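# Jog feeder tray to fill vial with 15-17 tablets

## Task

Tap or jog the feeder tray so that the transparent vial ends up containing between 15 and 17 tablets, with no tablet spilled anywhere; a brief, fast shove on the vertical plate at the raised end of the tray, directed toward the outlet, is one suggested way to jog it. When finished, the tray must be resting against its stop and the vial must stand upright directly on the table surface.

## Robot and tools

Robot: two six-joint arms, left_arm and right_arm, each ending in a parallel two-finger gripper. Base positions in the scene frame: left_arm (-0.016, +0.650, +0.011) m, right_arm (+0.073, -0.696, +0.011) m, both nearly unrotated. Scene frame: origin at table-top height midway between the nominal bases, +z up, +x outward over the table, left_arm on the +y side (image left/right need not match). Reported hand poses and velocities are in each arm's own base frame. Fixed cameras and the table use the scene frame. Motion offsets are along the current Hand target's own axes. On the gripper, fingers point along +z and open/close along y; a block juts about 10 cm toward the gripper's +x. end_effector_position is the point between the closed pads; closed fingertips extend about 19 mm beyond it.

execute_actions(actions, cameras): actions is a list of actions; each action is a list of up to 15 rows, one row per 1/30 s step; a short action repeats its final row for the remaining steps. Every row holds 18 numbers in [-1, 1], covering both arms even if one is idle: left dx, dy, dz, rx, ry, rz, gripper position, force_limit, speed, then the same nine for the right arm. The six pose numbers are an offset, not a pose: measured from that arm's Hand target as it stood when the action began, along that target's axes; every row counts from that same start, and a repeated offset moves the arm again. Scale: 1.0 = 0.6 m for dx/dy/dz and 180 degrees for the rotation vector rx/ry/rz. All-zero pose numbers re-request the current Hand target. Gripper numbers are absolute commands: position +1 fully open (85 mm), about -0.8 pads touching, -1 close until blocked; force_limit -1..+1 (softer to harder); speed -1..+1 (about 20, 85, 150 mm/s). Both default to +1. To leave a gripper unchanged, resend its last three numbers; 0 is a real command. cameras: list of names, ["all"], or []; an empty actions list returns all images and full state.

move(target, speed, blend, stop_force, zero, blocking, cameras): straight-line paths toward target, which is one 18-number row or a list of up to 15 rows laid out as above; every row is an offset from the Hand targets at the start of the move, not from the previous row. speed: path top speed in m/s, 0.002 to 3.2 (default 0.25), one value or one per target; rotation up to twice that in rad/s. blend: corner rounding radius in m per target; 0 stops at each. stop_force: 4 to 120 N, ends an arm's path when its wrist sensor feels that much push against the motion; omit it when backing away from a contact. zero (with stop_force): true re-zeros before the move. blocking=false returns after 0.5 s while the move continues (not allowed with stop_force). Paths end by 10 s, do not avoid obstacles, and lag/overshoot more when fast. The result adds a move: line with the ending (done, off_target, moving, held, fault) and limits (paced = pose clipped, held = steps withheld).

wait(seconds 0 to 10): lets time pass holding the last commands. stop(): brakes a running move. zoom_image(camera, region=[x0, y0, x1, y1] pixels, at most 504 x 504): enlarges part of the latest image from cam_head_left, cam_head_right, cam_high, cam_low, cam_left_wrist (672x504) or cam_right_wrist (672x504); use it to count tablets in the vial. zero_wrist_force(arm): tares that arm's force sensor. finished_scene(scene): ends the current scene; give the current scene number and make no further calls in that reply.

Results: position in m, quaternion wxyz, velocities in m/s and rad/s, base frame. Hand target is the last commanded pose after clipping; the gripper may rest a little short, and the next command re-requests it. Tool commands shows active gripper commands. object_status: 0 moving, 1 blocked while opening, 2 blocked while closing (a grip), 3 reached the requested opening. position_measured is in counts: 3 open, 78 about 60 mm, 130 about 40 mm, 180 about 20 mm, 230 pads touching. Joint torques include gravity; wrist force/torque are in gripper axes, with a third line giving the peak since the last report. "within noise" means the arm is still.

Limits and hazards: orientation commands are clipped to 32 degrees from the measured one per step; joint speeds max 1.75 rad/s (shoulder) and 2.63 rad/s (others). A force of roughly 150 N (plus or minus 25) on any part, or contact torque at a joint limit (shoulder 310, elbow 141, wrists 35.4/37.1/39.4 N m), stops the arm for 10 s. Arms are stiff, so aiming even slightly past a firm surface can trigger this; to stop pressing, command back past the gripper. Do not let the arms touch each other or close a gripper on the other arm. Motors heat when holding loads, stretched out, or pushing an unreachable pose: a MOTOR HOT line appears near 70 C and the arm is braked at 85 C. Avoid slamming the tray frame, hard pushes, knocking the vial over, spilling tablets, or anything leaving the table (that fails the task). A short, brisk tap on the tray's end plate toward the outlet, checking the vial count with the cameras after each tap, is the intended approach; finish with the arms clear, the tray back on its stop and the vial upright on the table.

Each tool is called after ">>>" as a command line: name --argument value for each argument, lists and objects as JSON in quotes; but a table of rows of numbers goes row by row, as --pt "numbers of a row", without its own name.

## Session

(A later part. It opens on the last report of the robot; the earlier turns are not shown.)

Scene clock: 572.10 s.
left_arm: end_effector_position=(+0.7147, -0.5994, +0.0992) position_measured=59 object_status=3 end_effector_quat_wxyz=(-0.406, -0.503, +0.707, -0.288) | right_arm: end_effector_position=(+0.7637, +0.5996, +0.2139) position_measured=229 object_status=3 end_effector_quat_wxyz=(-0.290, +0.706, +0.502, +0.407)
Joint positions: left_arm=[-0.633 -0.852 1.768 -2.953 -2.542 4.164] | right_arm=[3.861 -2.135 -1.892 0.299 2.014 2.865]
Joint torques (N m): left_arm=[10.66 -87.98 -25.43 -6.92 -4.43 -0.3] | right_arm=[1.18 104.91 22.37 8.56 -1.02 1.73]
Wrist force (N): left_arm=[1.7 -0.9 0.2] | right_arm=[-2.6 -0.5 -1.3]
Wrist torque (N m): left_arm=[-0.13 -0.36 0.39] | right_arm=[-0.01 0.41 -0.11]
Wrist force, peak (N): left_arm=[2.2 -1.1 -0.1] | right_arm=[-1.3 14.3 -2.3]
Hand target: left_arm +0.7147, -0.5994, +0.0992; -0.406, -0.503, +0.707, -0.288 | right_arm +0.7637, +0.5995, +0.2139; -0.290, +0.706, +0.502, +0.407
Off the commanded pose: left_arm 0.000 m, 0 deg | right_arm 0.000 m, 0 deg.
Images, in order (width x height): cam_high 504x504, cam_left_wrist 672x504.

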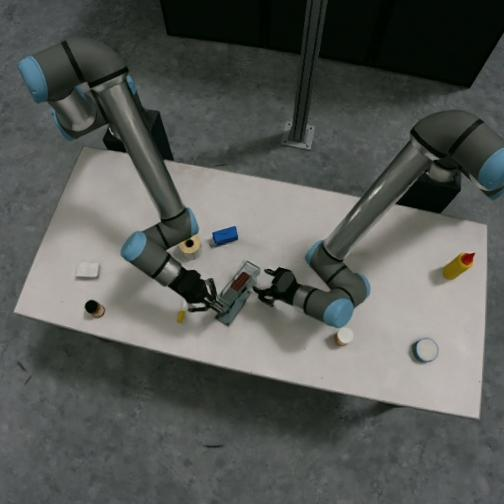

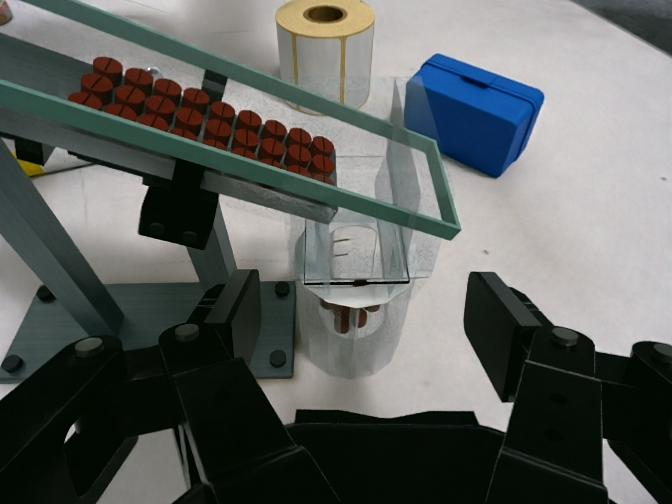

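>>> execute_actions --actions '[[[0,0,0,0,0,0,0.55,-1,-1,0,-0.009,0,0,0,0,-0.8,0,0],[0,0,0,0,0,0,0.55,-1,-1,0,-0.0175,0,0,0,0,-0.8,0,0]],[[0,0,0,0,0,0,0.55,-1,-1,0,0.0175,0,0,0,0,-0.8,0,0]],[[0,0,0,0,0,0,0.55,-1,-1,0,-0.009,0,0,0,0,-0.8,0,0],[0,0,0,0,0,0,0.55,-1,-1,0,-0.0175,0,0,0,0,-0.8,0,0]],[[0,0,0,0,0,0,0.55,-1,-1,0,0.0175,0,0,0,0,-0.8,0,0]],[[0,0,0,0,0,0,0.55,-1,-1,0,-0.009,0,0,0,0,-0.8,0,0],[0,0,0,0,0,0,0.55,-1,-1,0,-0.0175,0,0,0,0,-0.8,0,0]],[[0,0,0,0,0,0,0.55,-1,-1,0,0.0175,0,0,0,0,-0.8,0,0]],[[0,0,0,0,0,0,0.55,-1,-1,0,-0.009,0,0,0,0,-0.8,0,0],[0,0,0,0,0,0,0.55,-1,-1,0,-0.0175,0,0,0,0,-0.8,0,0]],[[0,0,0,0,0,0,0.55,-1,-1,0,0.0175,0,0,0,0,-0.8,0,0]]]' --cameras '["cam_left_wrist","cam_high"]'

>>> zoom_image --camera "cam_left_wrist" --region '[40, 20, 380, 275]'

>>> zoom_image --camera "cam_left_wrist" --region '[280, 220, 420, 390]'

Scene clock: 607.30 s.
left_arm: end_effector_position=(+0.7147, -0.5994, +0.0992) position_measured=59 object_status=3 end_effector_quat_wxyz=(-0.406, -0.503, +0.707, -0.288) | right_arm: end_effector_position=(+0.7637, +0.5996, +0.2139) position_measured=229 object_status=3 end_effector_quat_wxyz=(-0.290, +0.706, +0.502, +0.407)
Joint positions: left_arm=[-0.633 -0.852 1.768 -2.953 -2.542 4.164] | right_arm=[3.861 -2.135 -1.892 0.299 2.014 2.865]
Joint torques (N m): left_arm=[11.22 -88.04 -25.82 -6.15 -4.2 0.27] | right_arm=[-0.57 104.92 22.23 8.7 -1.04 1.89]
Wrist force (N): left_arm=[1.3 -0.8 0.3] | right_arm=[-2.5 -2.2 -1.5]
Wrist torque (N m): left_arm=[-0.13 -0.29 0.40] | right_arm=[-0.30 0.38 -0.10]
Wrist force, peak (N): left_arm=[1.9 -1.2 -0.1] | right_arm=[-1.1 14.0 -1.8]
Hand target: left_arm +0.7147, -0.5994, +0.0992; -0.406, -0.503, +0.707, -0.288 | right_arm +0.7637, +0.5995, +0.2139; -0.290, +0.706, +0.502, +0.407
Off the commanded pose: left_arm 0.000 m, 0 deg | right_arm 0.000 m, 0 deg.
Images, in order (width x height): cam_high 504x504, cam_left_wrist 672x504.

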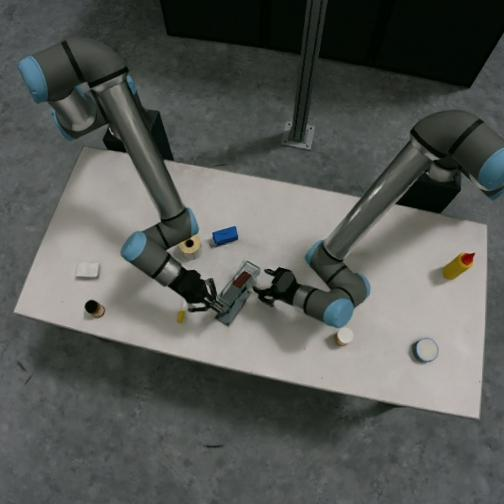

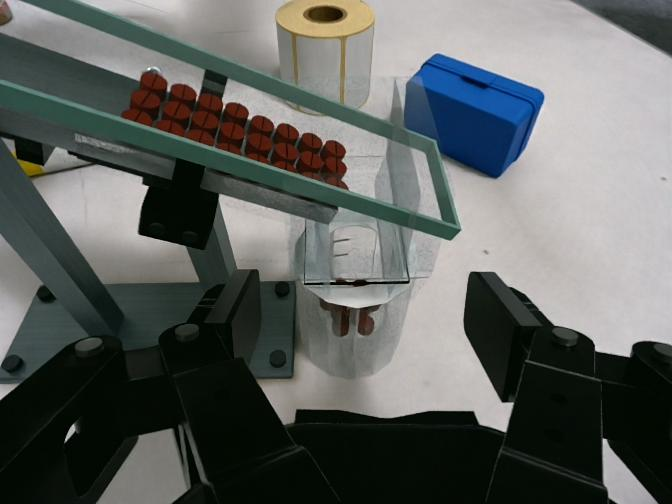

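Scaled by 1.482 from the camera's 672x504 image, which has a finer 960x720 frame.

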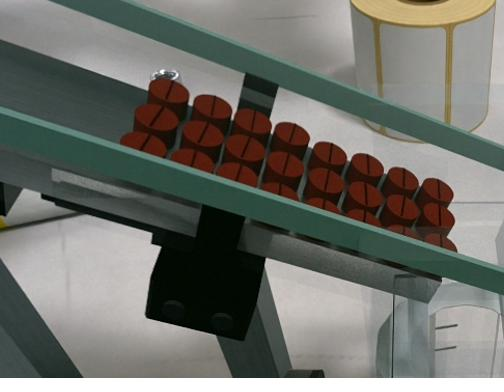

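Scaled by 2.965 from the camera's 672x504 image, which has a finer 960x720 frame.

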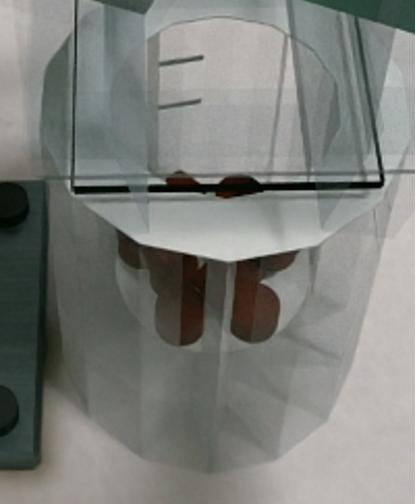

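>>> execute_actions --actions '[[[0,0,0,0,0,0,0.55,-1,-1,0,-0.009,0,0,0,0,-0.8,0,0],[0,0,0,0,0,0,0.55,-1,-1,0,-0.0175,0,0,0,0,-0.8,0,0]],[[0,0,0,0,0,0,0.55,-1,-1,0,0.0175,0,0,0,0,-0.8,0,0]],[[0,0,0,0,0,0,0.55,-1,-1,0,-0.009,0,0,0,0,-0.8,0,0],[0,0,0,0,0,0,0.55,-1,-1,0,-0.0175,0,0,0,0,-0.8,0,0]],[[0,0,0,0,0,0,0.55,-1,-1,0,0.0175,0,0,0,0,-0.8,0,0]]]' --cameras '["cam_left_wrist","cam_high"]'

>>> zoom_image --camera "cam_left_wrist" --region '[40, 20, 380, 275]'

>>> zoom_image --camera "cam_high" --region '[190, 240, 290, 340]'

Scene clock: 622.23 s.
left_arm: end_effector_position=(+0.7147, -0.5994, +0.0992) position_measured=59 object_status=3 end_effector_quat_wxyz=(-0.406, -0.503, +0.707, -0.288) | right_arm: end_effector_position=(+0.7637, +0.5996, +0.2139) position_measured=229 object_status=3 end_effector_quat_wxyz=(-0.290, +0.706, +0.502, +0.407)
Joint positions: left_arm=[-0.633 -0.852 1.768 -2.953 -2.542 4.164] | right_arm=[3.861 -2.135 -1.892 0.299 2.014 2.865]
Joint torques (N m): left_arm=[12.78 -87.49 -25.67 -6.05 -4.04 0.08] | right_arm=[0.06 102.6 22.2 8.57 -1.06 1.85]
Wrist force (N): left_arm=[1.6 -0.7 -0.2] | right_arm=[-1.9 -1.9 -1.5]
Wrist torque (N m): left_arm=[-0.10 -0.36 0.39] | right_arm=[-0.24 0.28 -0.11]
Wrist force, peak (N): left_arm=[1.9 -1.1 0.3] | right_arm=[-0.9 14.3 -2.7]
Hand target: left_arm +0.7147, -0.5994, +0.0992; -0.406, -0.503, +0.707, -0.288 | right_arm +0.7637, +0.5995, +0.2139; -0.290, +0.706, +0.502, +0.407
Off the commanded pose: left_arm 0.000 m, 0 deg | right_arm 0.000 m, 0 deg.
Images, in order (width x height): cam_high 504x504, cam_left_wrist 672x504.

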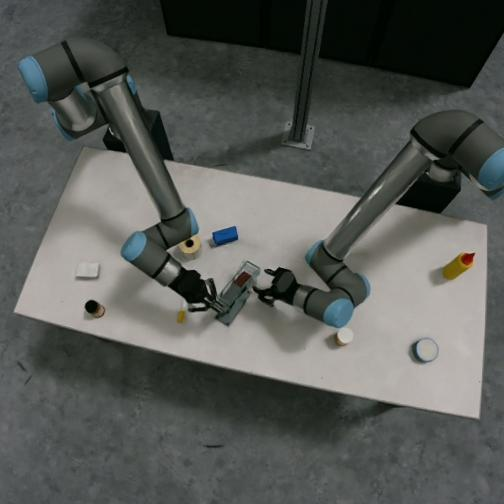

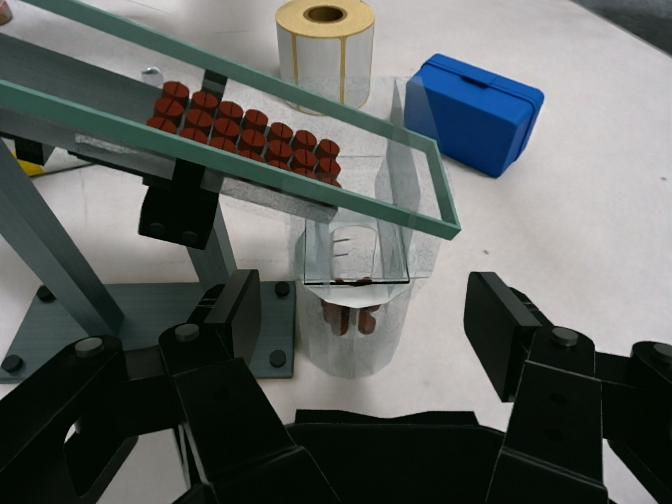

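Scaled by 1.482 from the camera's 672x504 image, which has a finer 960x720 frame.

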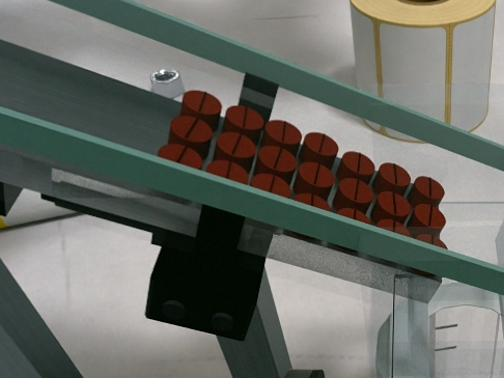

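Scaled by 5.040 from the camera's 504x504 image, which has a finer 720x720 frame.

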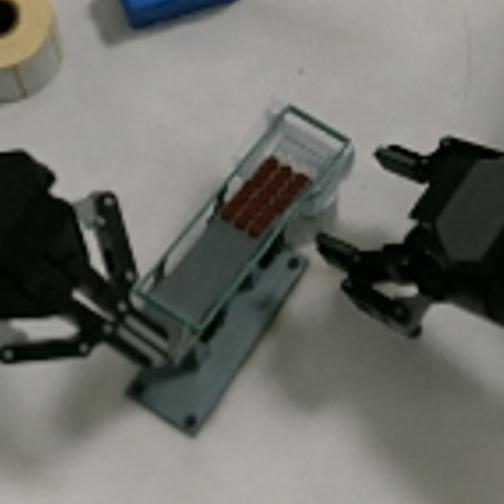

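>>> finished_scene --scene 1

The scene is finished: the task was done.


## Next scene

The same job, from a new start.

>>> execute_actions --actions '[]'

>>> zoom_image --camera "cam_high" --region '[140, 190, 360, 350]'

Scene clock: 0.00 s.
left_arm: end_effector_position=(+0.0903, -0.3669, +0.1847) position_measured=3 object_status=3 end_effector_quat_wxyz=(-0.235, +0.473, +0.845, -0.089) | right_arm: end_effector_position=(+0.1992, -0.1785, +0.1166) position_measured=3 object_status=3 end_effector_quat_wxyz=(-0.141, +0.840, +0.516, +0.090)
Joint positions: left_arm=[-1.44 -1.872 2.455 -2.001 -2.057 -0.381] | right_arm=[2.744 -1.034 -2.675 -1.132 1.881 1.622]
Joint velocities: within noise
Joint torques (N m): no reading
Wrist force (N): no reading
Wrist torque (N m): no reading
Wrist force, peak (N): no reading
Hand target: left_arm +0.0903, -0.3669, +0.1847; -0.235, +0.473, +0.845, -0.089 | right_arm +0.1992, -0.1785, +0.1166; -0.141, +0.840, +0.516, +0.090
Tool commands: left_gripper/position=+1.0 left_gripper/force_limit=+1.0 left_gripper/speed=+1.0 right_gripper/position=+1.0 right_gripper/force_limit=+1.0 right_gripper/speed=+1.0

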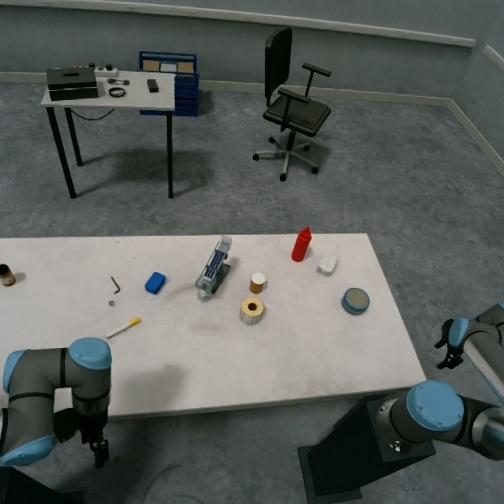

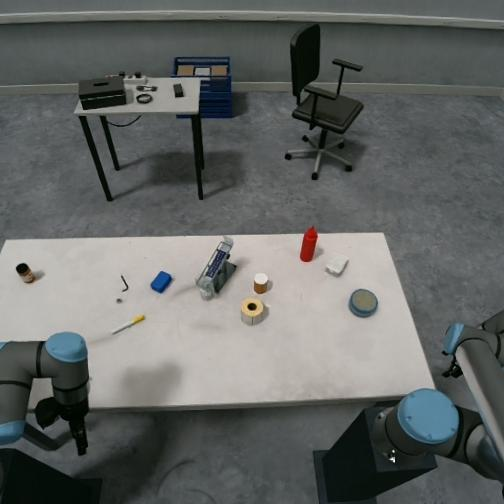

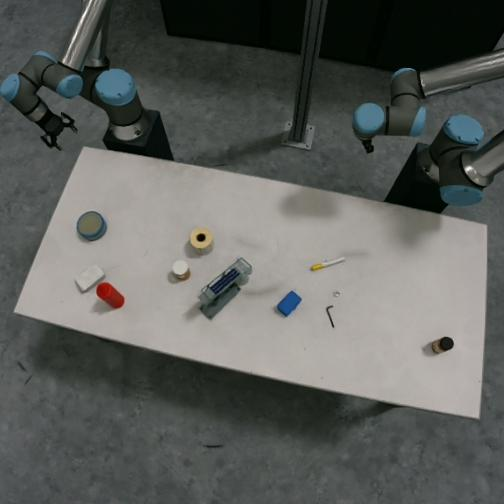

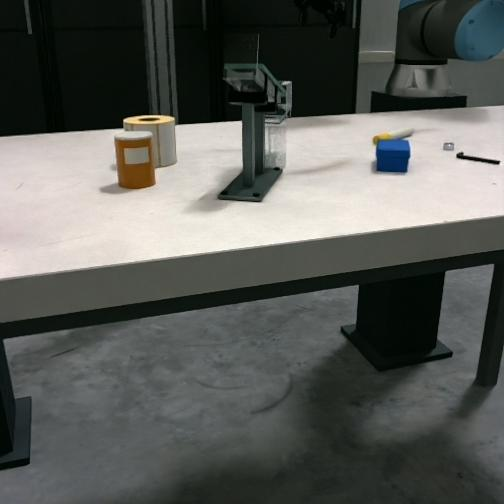

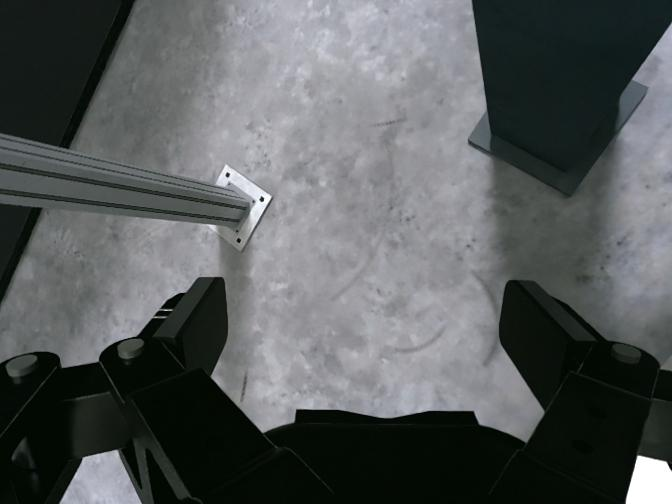

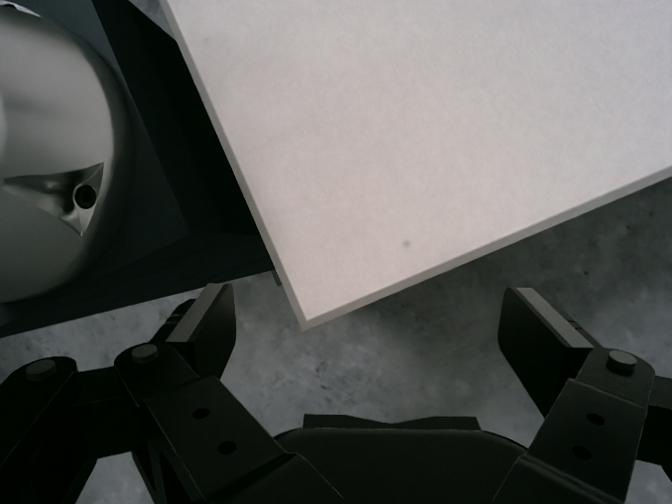

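Scaled by 2.291 from the camera's 504x504 image, which has a finer 720x720 frame.

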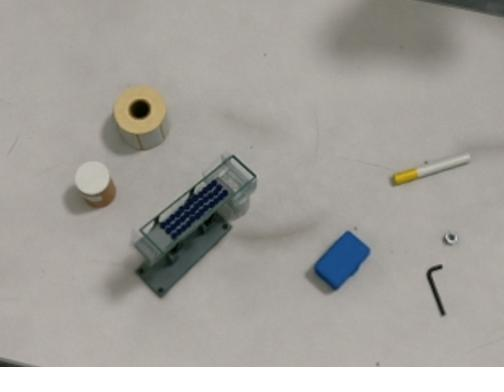

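>>> move --pt "-0.184 0.039 -0.464 0.108 0.012 -0.172 0.55 -1 -1 0.099 -0.048 -0.315 0 0 0 -0.8 0 0" --pt "-0.832 0.728 -0.521 0.325 0.035 -0.516 0.55 -1 -1 0.923 0.188 -0.091 -0.04 0.12 0.01 -0.8 0 0" --speed 0.5 --blend '[0.06,0]' --cameras '["cam_left_wrist","cam_right_wrist","cam_high"]'

>>> zoom_image --camera "cam_left_wrist" --region '[180, 20, 560, 305]'

Scene clock: 79.00 s.
left_arm: end_effector_position=(+0.7920, -0.5746, +0.1393) position_measured=59 object_status=3 end_effector_quat_wxyz=(-0.442, -0.411, +0.762, -0.234) | right_arm: end_effector_position=(+0.5493, +0.2216, +0.3161) position_measured=229 object_status=3 end_effector_quat_wxyz=(-0.183, +0.823, +0.461, +0.276)
Joint positions: left_arm=[-0.554 -0.836 1.489 -2.163 -2.617 -1.509] | right_arm=[3.654 -1.334 -2.37 -0.42 1.923 2.741]
Joint torques (N m): left_arm=[-16.29 -95.17 -48.07 -4.22 -1.57 -1.71] | right_arm=[-1.16 10.94 33.98 7.46 2.6 2.21]
Wrist force (N): left_arm=[-1.1 -0.8 -0.6] | right_arm=[-0.2 -0.1 -0.4]
Wrist torque (N m): left_arm=[-0.16 0.23 0.27] | right_arm=[0.09 0.13 -0.18]
Wrist force, peak (N): left_arm=[-3.7 -3.5 -1.2] | right_arm=[-2.1 -1.8 -3.0]
Hand target: left_arm +0.7920, -0.5747, +0.1393; -0.442, -0.411, +0.762, -0.234 | right_arm +0.5493, +0.2216, +0.3161; -0.183, +0.823, +0.461, +0.275
Off the commanded pose: left_arm 0.000 m, 0 deg | right_arm 0.000 m, 0 deg.
move: done
Images, in order (width x height): cam_high 504x504, cam_left_wrist 672x504, cam_right_wrist 672x504.

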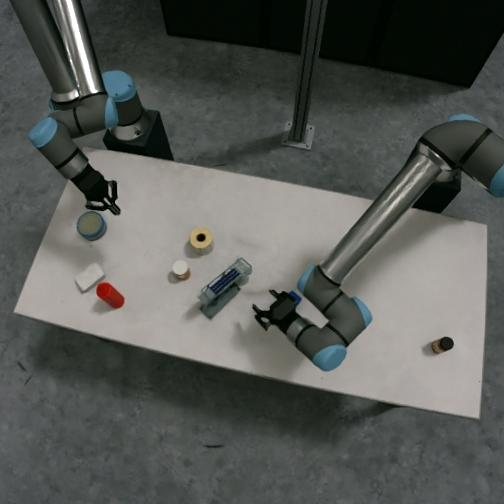

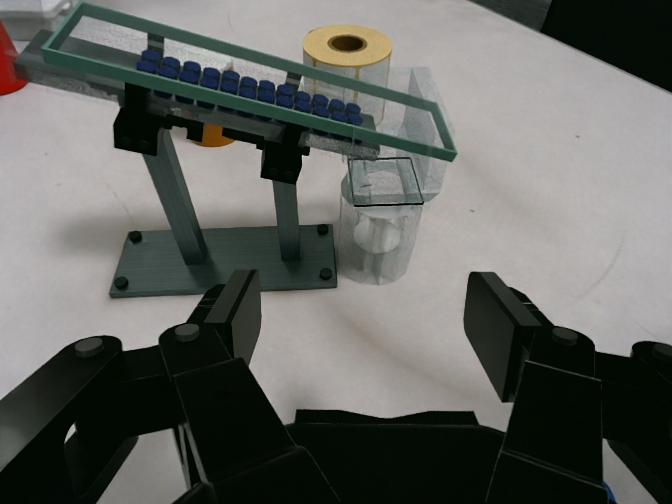

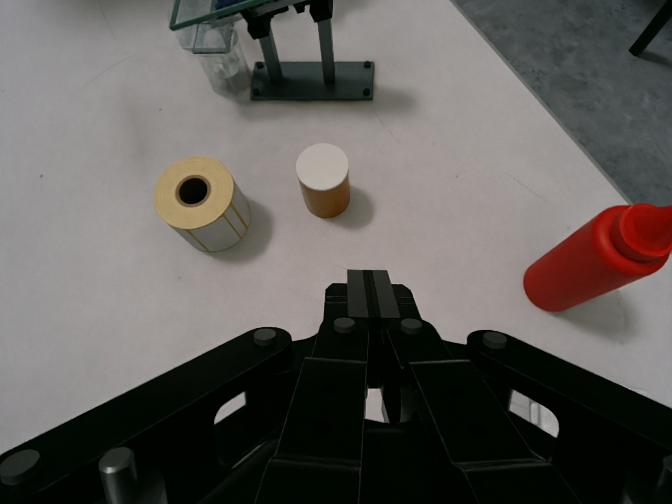

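Scaled by 1.326 from the camera's 672x504 image, which has a finer 960x720 frame.

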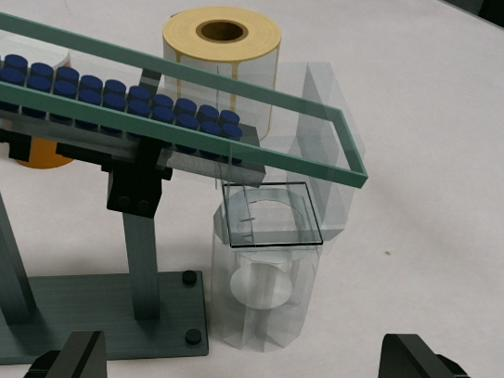

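>>> zoom_image --camera "cam_left_wrist" --region '[310, 130, 460, 300]'

Scaled by 2.965 from the camera's 672x504 image, which has a finer 960x720 frame.

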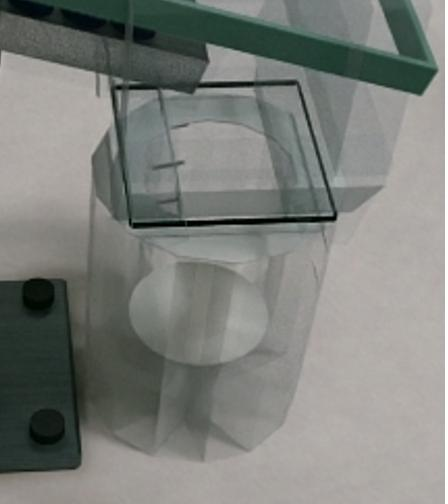

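>>> move --target '[0,0,0,0,0,0,0.55,-1,-1,0.298,0.0445,0.431,-0.0246,0.1193,0.0011,-0.8,0,0]' --speed 0.3 --cameras '["cam_right_wrist","cam_low","cam_left_wrist"]'

>>> zoom_image --camera "cam_low" --region '[180, 0, 320, 220]'

Scene clock: 140.53 s.
left_arm: end_effector_position=(+0.7920, -0.5747, +0.1393) position_measured=59 object_status=3 end_effector_quat_wxyz=(-0.442, -0.411, +0.762, -0.234) | right_arm: end_effector_position=(+0.7215, +0.4695, +0.2242) position_measured=229 object_status=3 end_effector_quat_wxyz=(-0.235, +0.765, +0.406, +0.441)
Joint positions: left_arm=[-0.554 -0.836 1.489 -2.163 -2.617 -1.509] | right_arm=[3.843 -1.981 -2.155 0.453 1.809 3.002]
Joint torques (N m): left_arm=[-17.06 -95.09 -53.75 -9.31 -3.51 -1.71] | right_arm=[-3.06 52.55 26.7 6.5 0.12 -0.41]
Wrist force (N): left_arm=[-1.1 -0.5 -0.6] | right_arm=[0.1 1.0 -1.7]
Wrist torque (N m): left_arm=[-0.13 0.22 0.27] | right_arm=[0.36 0.25 -0.25]
Wrist force, peak (N): left_arm=[-1.7 -0.9 -0.6] | right_arm=[-1.4 -0.1 -3.9]
Hand target: left_arm +0.7920, -0.5747, +0.1393; -0.442, -0.411, +0.762, -0.234 | right_arm +0.7215, +0.4695, +0.2242; -0.235, +0.765, +0.406, +0.441
Off the commanded pose: left_arm 0.000 m, 0 deg | right_arm 0.000 m, 0 deg.
move: done
Images, in order (width x height): cam_low 504x504, cam_left_wrist 672x504, cam_right_wrist 672x504.

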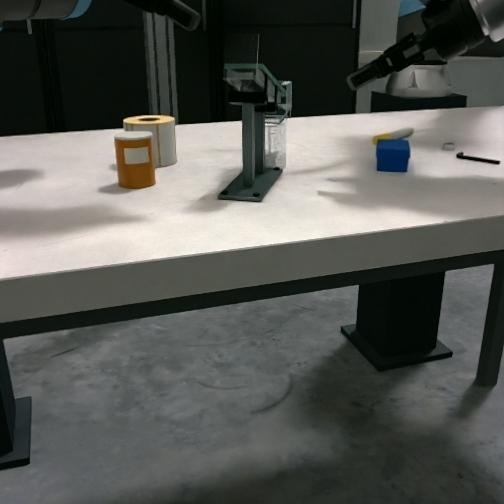

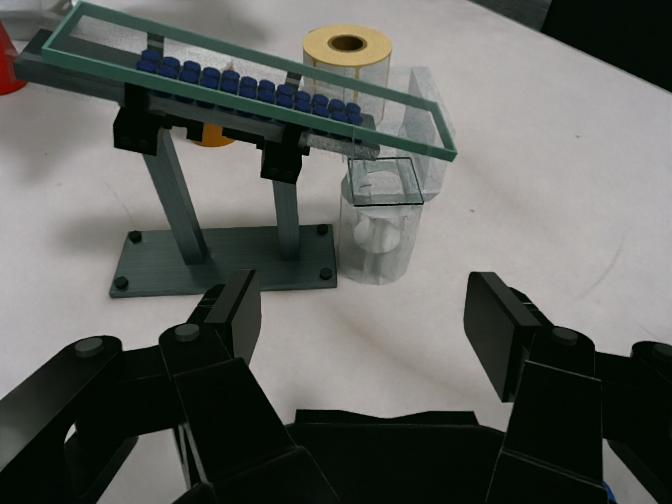

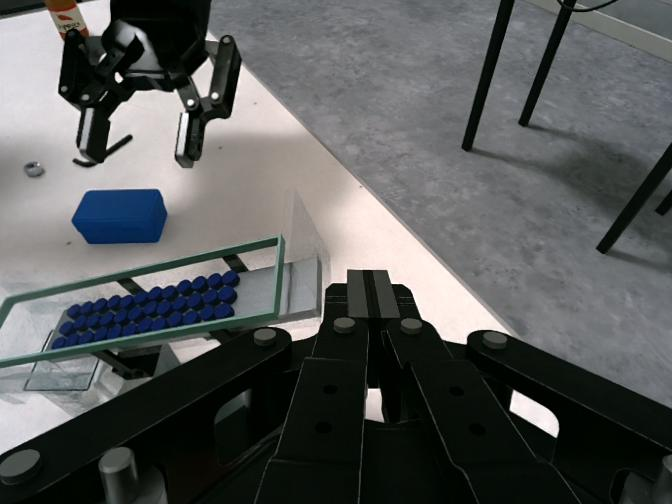

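Scaled by 2.291 from the camera's 504x504 image, which has a finer 720x720 frame.

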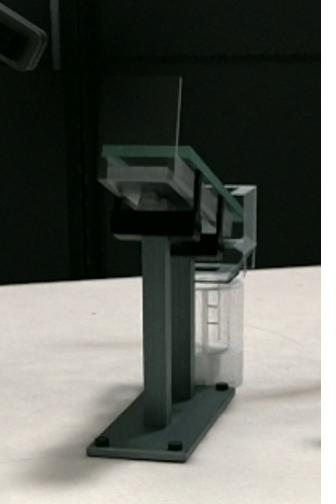

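>>> move --pt "0 0 0 0 0 0 0.55 -1 -1 -0.017 0.0232 0.0406 0 0 0 -0.8 0 0" --pt "0 0 0 0 0 0 0.55 -1 -1 0.008 0.024 0.1175 0 0 0 -0.8 0 0" --speed 0.12 --blend '[0.005,0]' --stop_force 8 --cameras '["cam_right_wrist","cam_low","cam_high"]'

>>> zoom_image --camera "cam_low" --region '[180, 0, 320, 220]'

>>> zoom_image --camera "cam_high" --region '[165, 235, 275, 345]'

Scene clock: 185.10 s.
left_arm: end_effector_position=(+0.7920, -0.5747, +0.1393) position_measured=59 object_status=3 end_effector_quat_wxyz=(-0.442, -0.411, +0.762, -0.234) | right_arm: end_effector_position=(+0.7690, +0.5140, +0.1930) position_measured=229 object_status=3 end_effector_quat_wxyz=(-0.235, +0.765, +0.406, +0.441)
Joint positions: left_arm=[-0.554 -0.836 1.489 -2.163 -2.617 -1.509] | right_arm=[3.848 -2.096 -2.037 0.452 1.804 3.004]
Joint torques (N m): left_arm=[-18.01 -94.54 -52.61 -8.84 -3.53 -1.25] | right_arm=[-10.01 97.15 18.23 8.62 1.03 -1.04]
Wrist force (N): left_arm=[-1.4 -0.6 -0.9] | right_arm=[0.3 0.7 -1.5]
Wrist torque (N m): left_arm=[-0.14 0.27 0.27] | right_arm=[0.33 0.16 -0.21]
Wrist force, peak (N): left_arm=[-1.6 -0.9 -0.8] | right_arm=[0.7 -0.5 -3.5]
Hand target: left_arm +0.7920, -0.5747, +0.1393; -0.442, -0.411, +0.762, -0.234 | right_arm +0.7690, +0.5140, +0.1930; -0.235, +0.765, +0.406, +0.441
Off the commanded pose: left_arm 0.000 m, 0 deg | right_arm 0.000 m, 0 deg.
move: done
Images, in order (width x height): cam_high 504x504, cam_low 504x504, cam_right_wrist 672x504.

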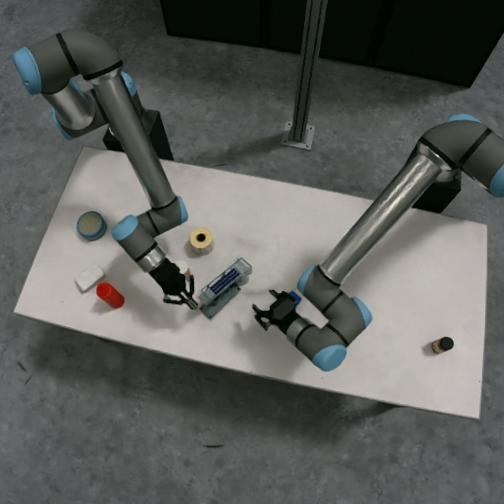

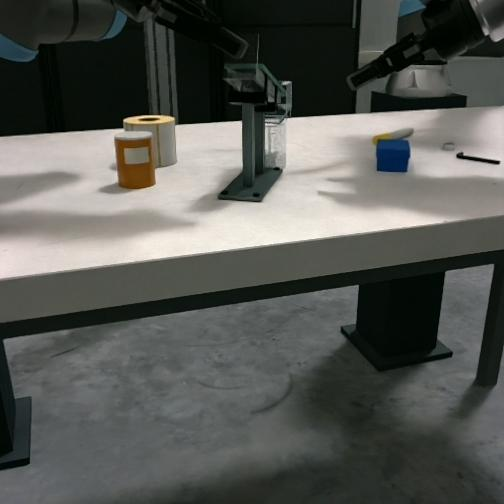

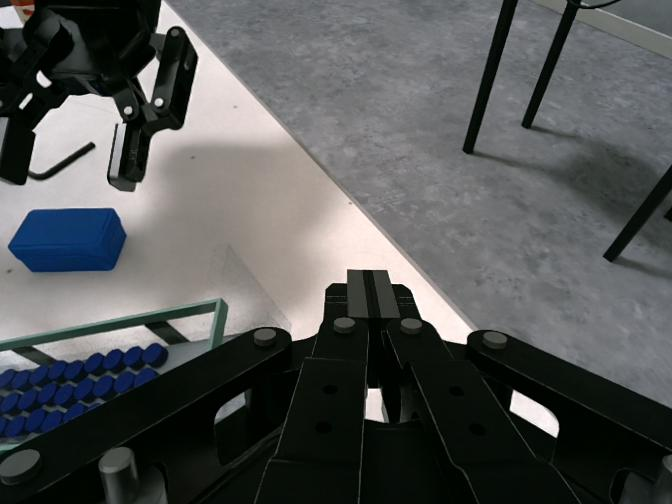

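Scaled by 2.291 from the camera's 504x504 image, which has a finer 720x720 frame.

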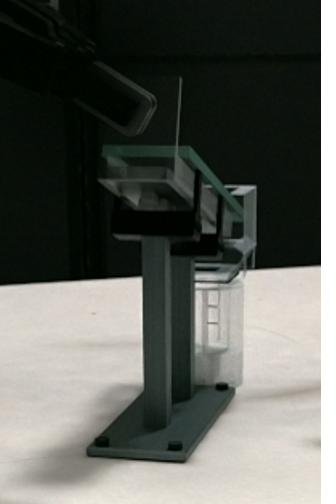

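Scaled by 4.582 from the camera's 504x504 image, which has a finer 720x720 frame.

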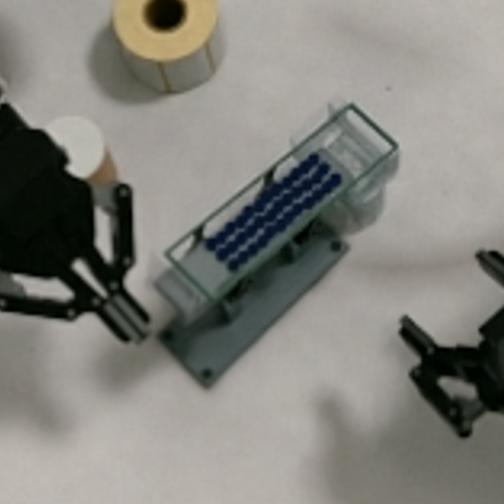

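>>> move --pt "0 0 0 0 0 0 0.55 -1 -1 0 -0.01 0.01 0 0 0 -0.8 0 0" --pt "0 0 0 0 0 0 0.55 -1 -1 0 -0.11 0.01 0 0 0 -0.8 0 0" --speed 0.035 --stop_force 5 --cameras '["cam_left_wrist","cam_high"]'

>>> zoom_image --camera "cam_left_wrist" --region '[110, 20, 470, 290]'

Scene clock: 196.47 s.
left_arm: end_effector_position=(+0.7920, -0.5747, +0.1393) position_measured=59 object_status=3 end_effector_quat_wxyz=(-0.442, -0.411, +0.762, -0.234) | right_arm: end_effector_position=(+0.7578, +0.5279, +0.1900) position_measured=229 object_status=3 end_effector_quat_wxyz=(-0.235, +0.765, +0.406, +0.441)
Joint positions: left_arm=[-0.554 -0.836 1.489 -2.163 -2.617 -1.509] | right_arm=[3.875 -2.098 -2.045 0.463 1.782 3.018]
Joint torques (N m): left_arm=[-16.38 -92.9 -50.33 -9.36 -3.56 -1.23] | right_arm=[7.54 56.19 42.68 1.03 -0.49 -0.28]
Wrist force (N): left_arm=[-1.4 -0.8 -0.6] | right_arm=[1.3 4.0 -6.8]
Wrist torque (N m): left_arm=[-0.18 0.28 0.27] | right_arm=[0.58 0.09 -0.25]
Wrist force, peak (N): left_arm=[-1.6 -0.7 -0.8] | right_arm=[0.9 4.0 -7.0]
Hand target: left_arm +0.7920, -0.5747, +0.1393; -0.442, -0.411, +0.762, -0.234 | right_arm +0.7578, +0.5279, +0.1900; -0.235, +0.765, +0.406, +0.441 (not the last commanded pose)
Off the commanded pose: left_arm 0.000 m, 0 deg | right_arm 0.049 m, 0 deg.
move: contact (right_arm); path passed 1 of 2 targets
Images, in order (width x height): cam_high 504x504, cam_left_wrist 672x504.

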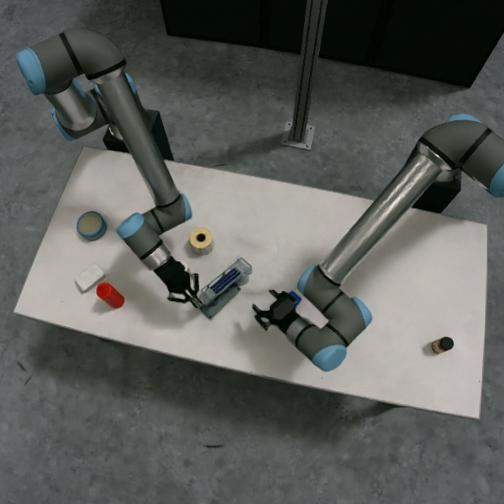

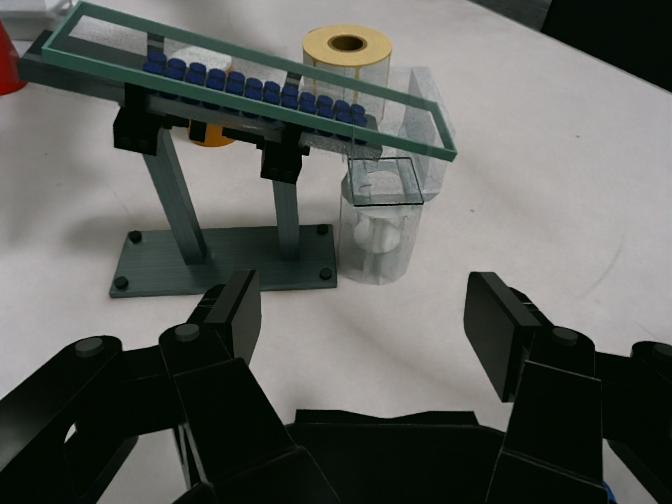

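Scaled by 1.400 from the camera's 672x504 image, which has a finer 960x720 frame.

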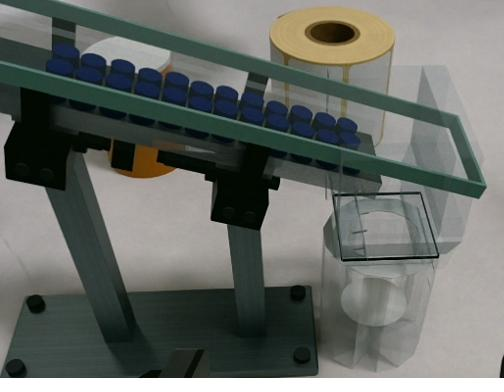

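>>> execute_actions --actions '[[[0,0,0,0,0,0,0.55,-1,-1,0,-0.0067,0,0,0,0,-0.8,0,0]],[[0,0,0,0,0,0,0.55,-1,-1,0,0.0175,0,0,0,0,-0.8,0,0]],[[0,0,0,0,0,0,0.55,-1,-1,0,-0.009,0,0,0,0,-0.8,0,0],[0,0,0,0,0,0,0.55,-1,-1,0,-0.0175,0,0,0,0,-0.8,0,0]],[[0,0,0,0,0,0,0.55,-1,-1,0,0.0175,0,0,0,0,-0.8,0,0]],[[0,0,0,0,0,0,0.55,-1,-1,0,-0.009,0,0,0,0,-0.8,0,0],[0,0,0,0,0,0,0.55,-1,-1,0,-0.0175,0,0,0,0,-0.8,0,0]],[[0,0,0,0,0,0,0.55,-1,-1,0,0.0175,0,0,0,0,-0.8,0,0]],[[0,0,0,0,0,0,0.55,-1,-1,0,-0.009,0,0,0,0,-0.8,0,0],[0,0,0,0,0,0,0.55,-1,-1,0,-0.0175,0,0,0,0,-0.8,0,0]],[[0,0,0,0,0,0,0.55,-1,-1,0,0.0175,0,0,0,0,-0.8,0,0]],[[0,0,0,0,0,0,0.55,-1,-1,0,-0.009,0,0,0,0,-0.8,0,0],[0,0,0,0,0,0,0.55,-1,-1,0,-0.0175,0,0,0,0,-0.8,0,0]],[[0,0,0,0,0,0,0.55,-1,-1,0,0.0175,0,0,0,0,-0.8,0,0]],[[0,0,0,0,0,0,0.55,-1,-1,0,-0.009,0,0,0,0,-0.8,0,0],[0,0,0,0,0,0,0.55,-1,-1,0,-0.0175,0,0,0,0,-0.8,0,0]],[[0,0,0,0,0,0,0.55,-1,-1,0,0.0175,0,0,0,0,-0.8,0,0]],[[0,0,0,0,0,0,0.55,-1,-1,0,-0.009,0,0,0,0,-0.8,0,0],[0,0,0,0,0,0,0.55,-1,-1,0,-0.0175,0,0,0,0,-0.8,0,0]],[[0,0,0,0,0,0,0.55,-1,-1,0,0.0175,0,0,0,0,-0.8,0,0]]]' --cameras '["cam_left_wrist"]'

>>> zoom_image --camera "cam_left_wrist" --region '[110, 20, 470, 290]'

Scene clock: 224.03 s.
left_arm: end_effector_position=(+0.7920, -0.5747, +0.1393) position_measured=59 object_status=3 end_effector_quat_wxyz=(-0.442, -0.411, +0.762, -0.234) | right_arm: end_effector_position=(+0.7632, +0.5243, +0.1899) position_measured=229 object_status=3 end_effector_quat_wxyz=(-0.235, +0.765, +0.406, +0.441)
Joint positions: left_arm=[-0.554 -0.836 1.489 -2.163 -2.617 -1.509] | right_arm=[3.865 -2.101 -2.039 0.459 1.79 3.013]
Joint torques (N m): left_arm=[-15.21 -96.24 -44.59 -9.19 -2.84 -1.32] | right_arm=[-2.93 96.32 18.54 8.6 0.89 1.49]
Wrist force (N): left_arm=[-1.3 -0.6 -0.7] | right_arm=[-0.1 0.4 -1.6]
Wrist torque (N m): left_arm=[-0.13 0.27 0.27] | right_arm=[0.28 0.23 -0.24]
Wrist force, peak (N): left_arm=[-1.6 -0.8 -0.8] | right_arm=[-2.9 6.6 -11.2]
Hand target: left_arm +0.7920, -0.5747, +0.1393; -0.442, -0.411, +0.762, -0.234 | right_arm +0.7632, +0.5242, +0.1899; -0.235, +0.765, +0.406, +0.441
Off the commanded pose: left_arm 0.000 m, 0 deg | right_arm 0.000 m, 0 deg.
Images, in order (width x height): cam_left_wrist 672x504.

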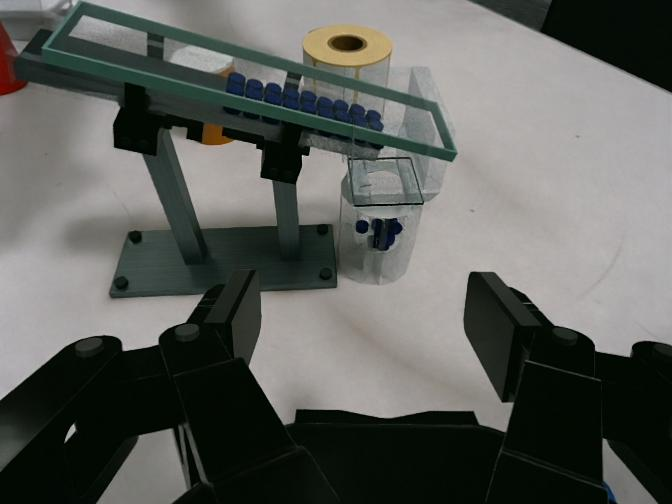

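Scaled by 1.400 from the camera's 672x504 image, which has a finer 960x720 frame.

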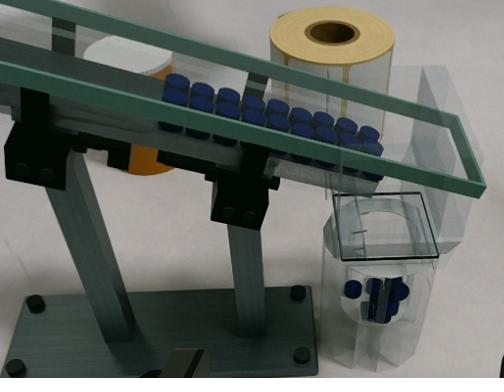

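>>> execute_actions --actions '[[[0,0,0,0,0,0,0.55,-1,-1,0,-0.009,0,0,0,0,-0.8,0,0],[0,0,0,0,0,0,0.55,-1,-1,0,-0.0175,0,0,0,0,-0.8,0,0]],[[0,0,0,0,0,0,0.55,-1,-1,0,0.0175,0,0,0,0,-0.8,0,0]],[[0,0,0,0,0,0,0.55,-1,-1,0,-0.009,0,0,0,0,-0.8,0,0],[0,0,0,0,0,0,0.55,-1,-1,0,-0.0175,0,0,0,0,-0.8,0,0]],[[0,0,0,0,0,0,0.55,-1,-1,0,0.0175,0,0,0,0,-0.8,0,0]]]' --cameras '["cam_left_wrist"]'

>>> zoom_image --camera "cam_left_wrist" --region '[200, 50, 440, 290]'

Scene clock: 241.27 s.
left_arm: end_effector_position=(+0.7920, -0.5747, +0.1393) position_measured=59 object_status=3 end_effector_quat_wxyz=(-0.442, -0.411, +0.762, -0.234) | right_arm: end_effector_position=(+0.7632, +0.5243, +0.1899) position_measured=229 object_status=3 end_effector_quat_wxyz=(-0.235, +0.765, +0.406, +0.441)
Joint positions: left_arm=[-0.554 -0.836 1.489 -2.163 -2.617 -1.509] | right_arm=[3.865 -2.101 -2.039 0.459 1.79 3.013]
Joint torques (N m): left_arm=[-17.75 -97.84 -41.41 -9.59 -3.05 -0.58] | right_arm=[-3.09 97.49 17.94 8.43 0.68 1.56]
Wrist force (N): left_arm=[-1.3 -0.4 -0.9] | right_arm=[0.2 0.5 -1.3]
Wrist torque (N m): left_arm=[-0.10 0.25 0.27] | right_arm=[0.30 0.17 -0.24]
Wrist force, peak (N): left_arm=[-1.5 -1.0 -0.9] | right_arm=[-2.9 6.5 -11.7]
Hand target: left_arm +0.7920, -0.5747, +0.1393; -0.442, -0.411, +0.762, -0.234 | right_arm +0.7632, +0.5242, +0.1899; -0.235, +0.765, +0.406, +0.441
Off the commanded pose: left_arm 0.000 m, 0 deg | right_arm 0.000 m, 0 deg.
Images, in order (width x height): cam_left_wrist 672x504.

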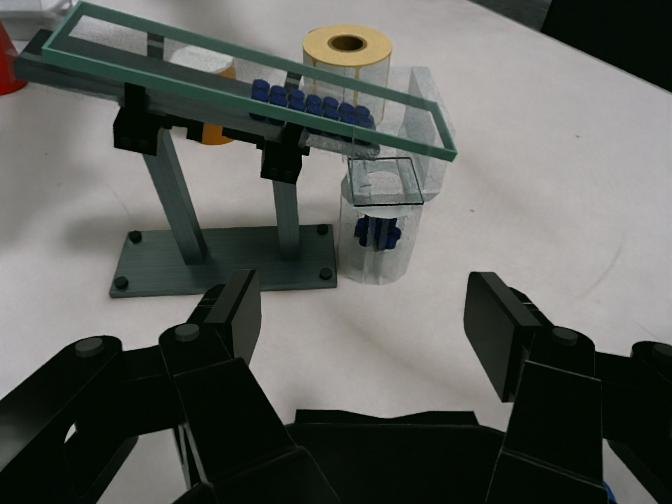

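Scaled by 2.100 from the camera's 672x504 image, which has a finer 960x720 frame.

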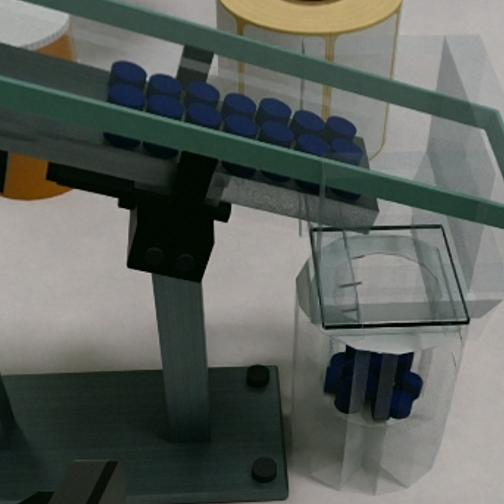

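>>> finished_scene --scene 2

The scene is finished: the task was done.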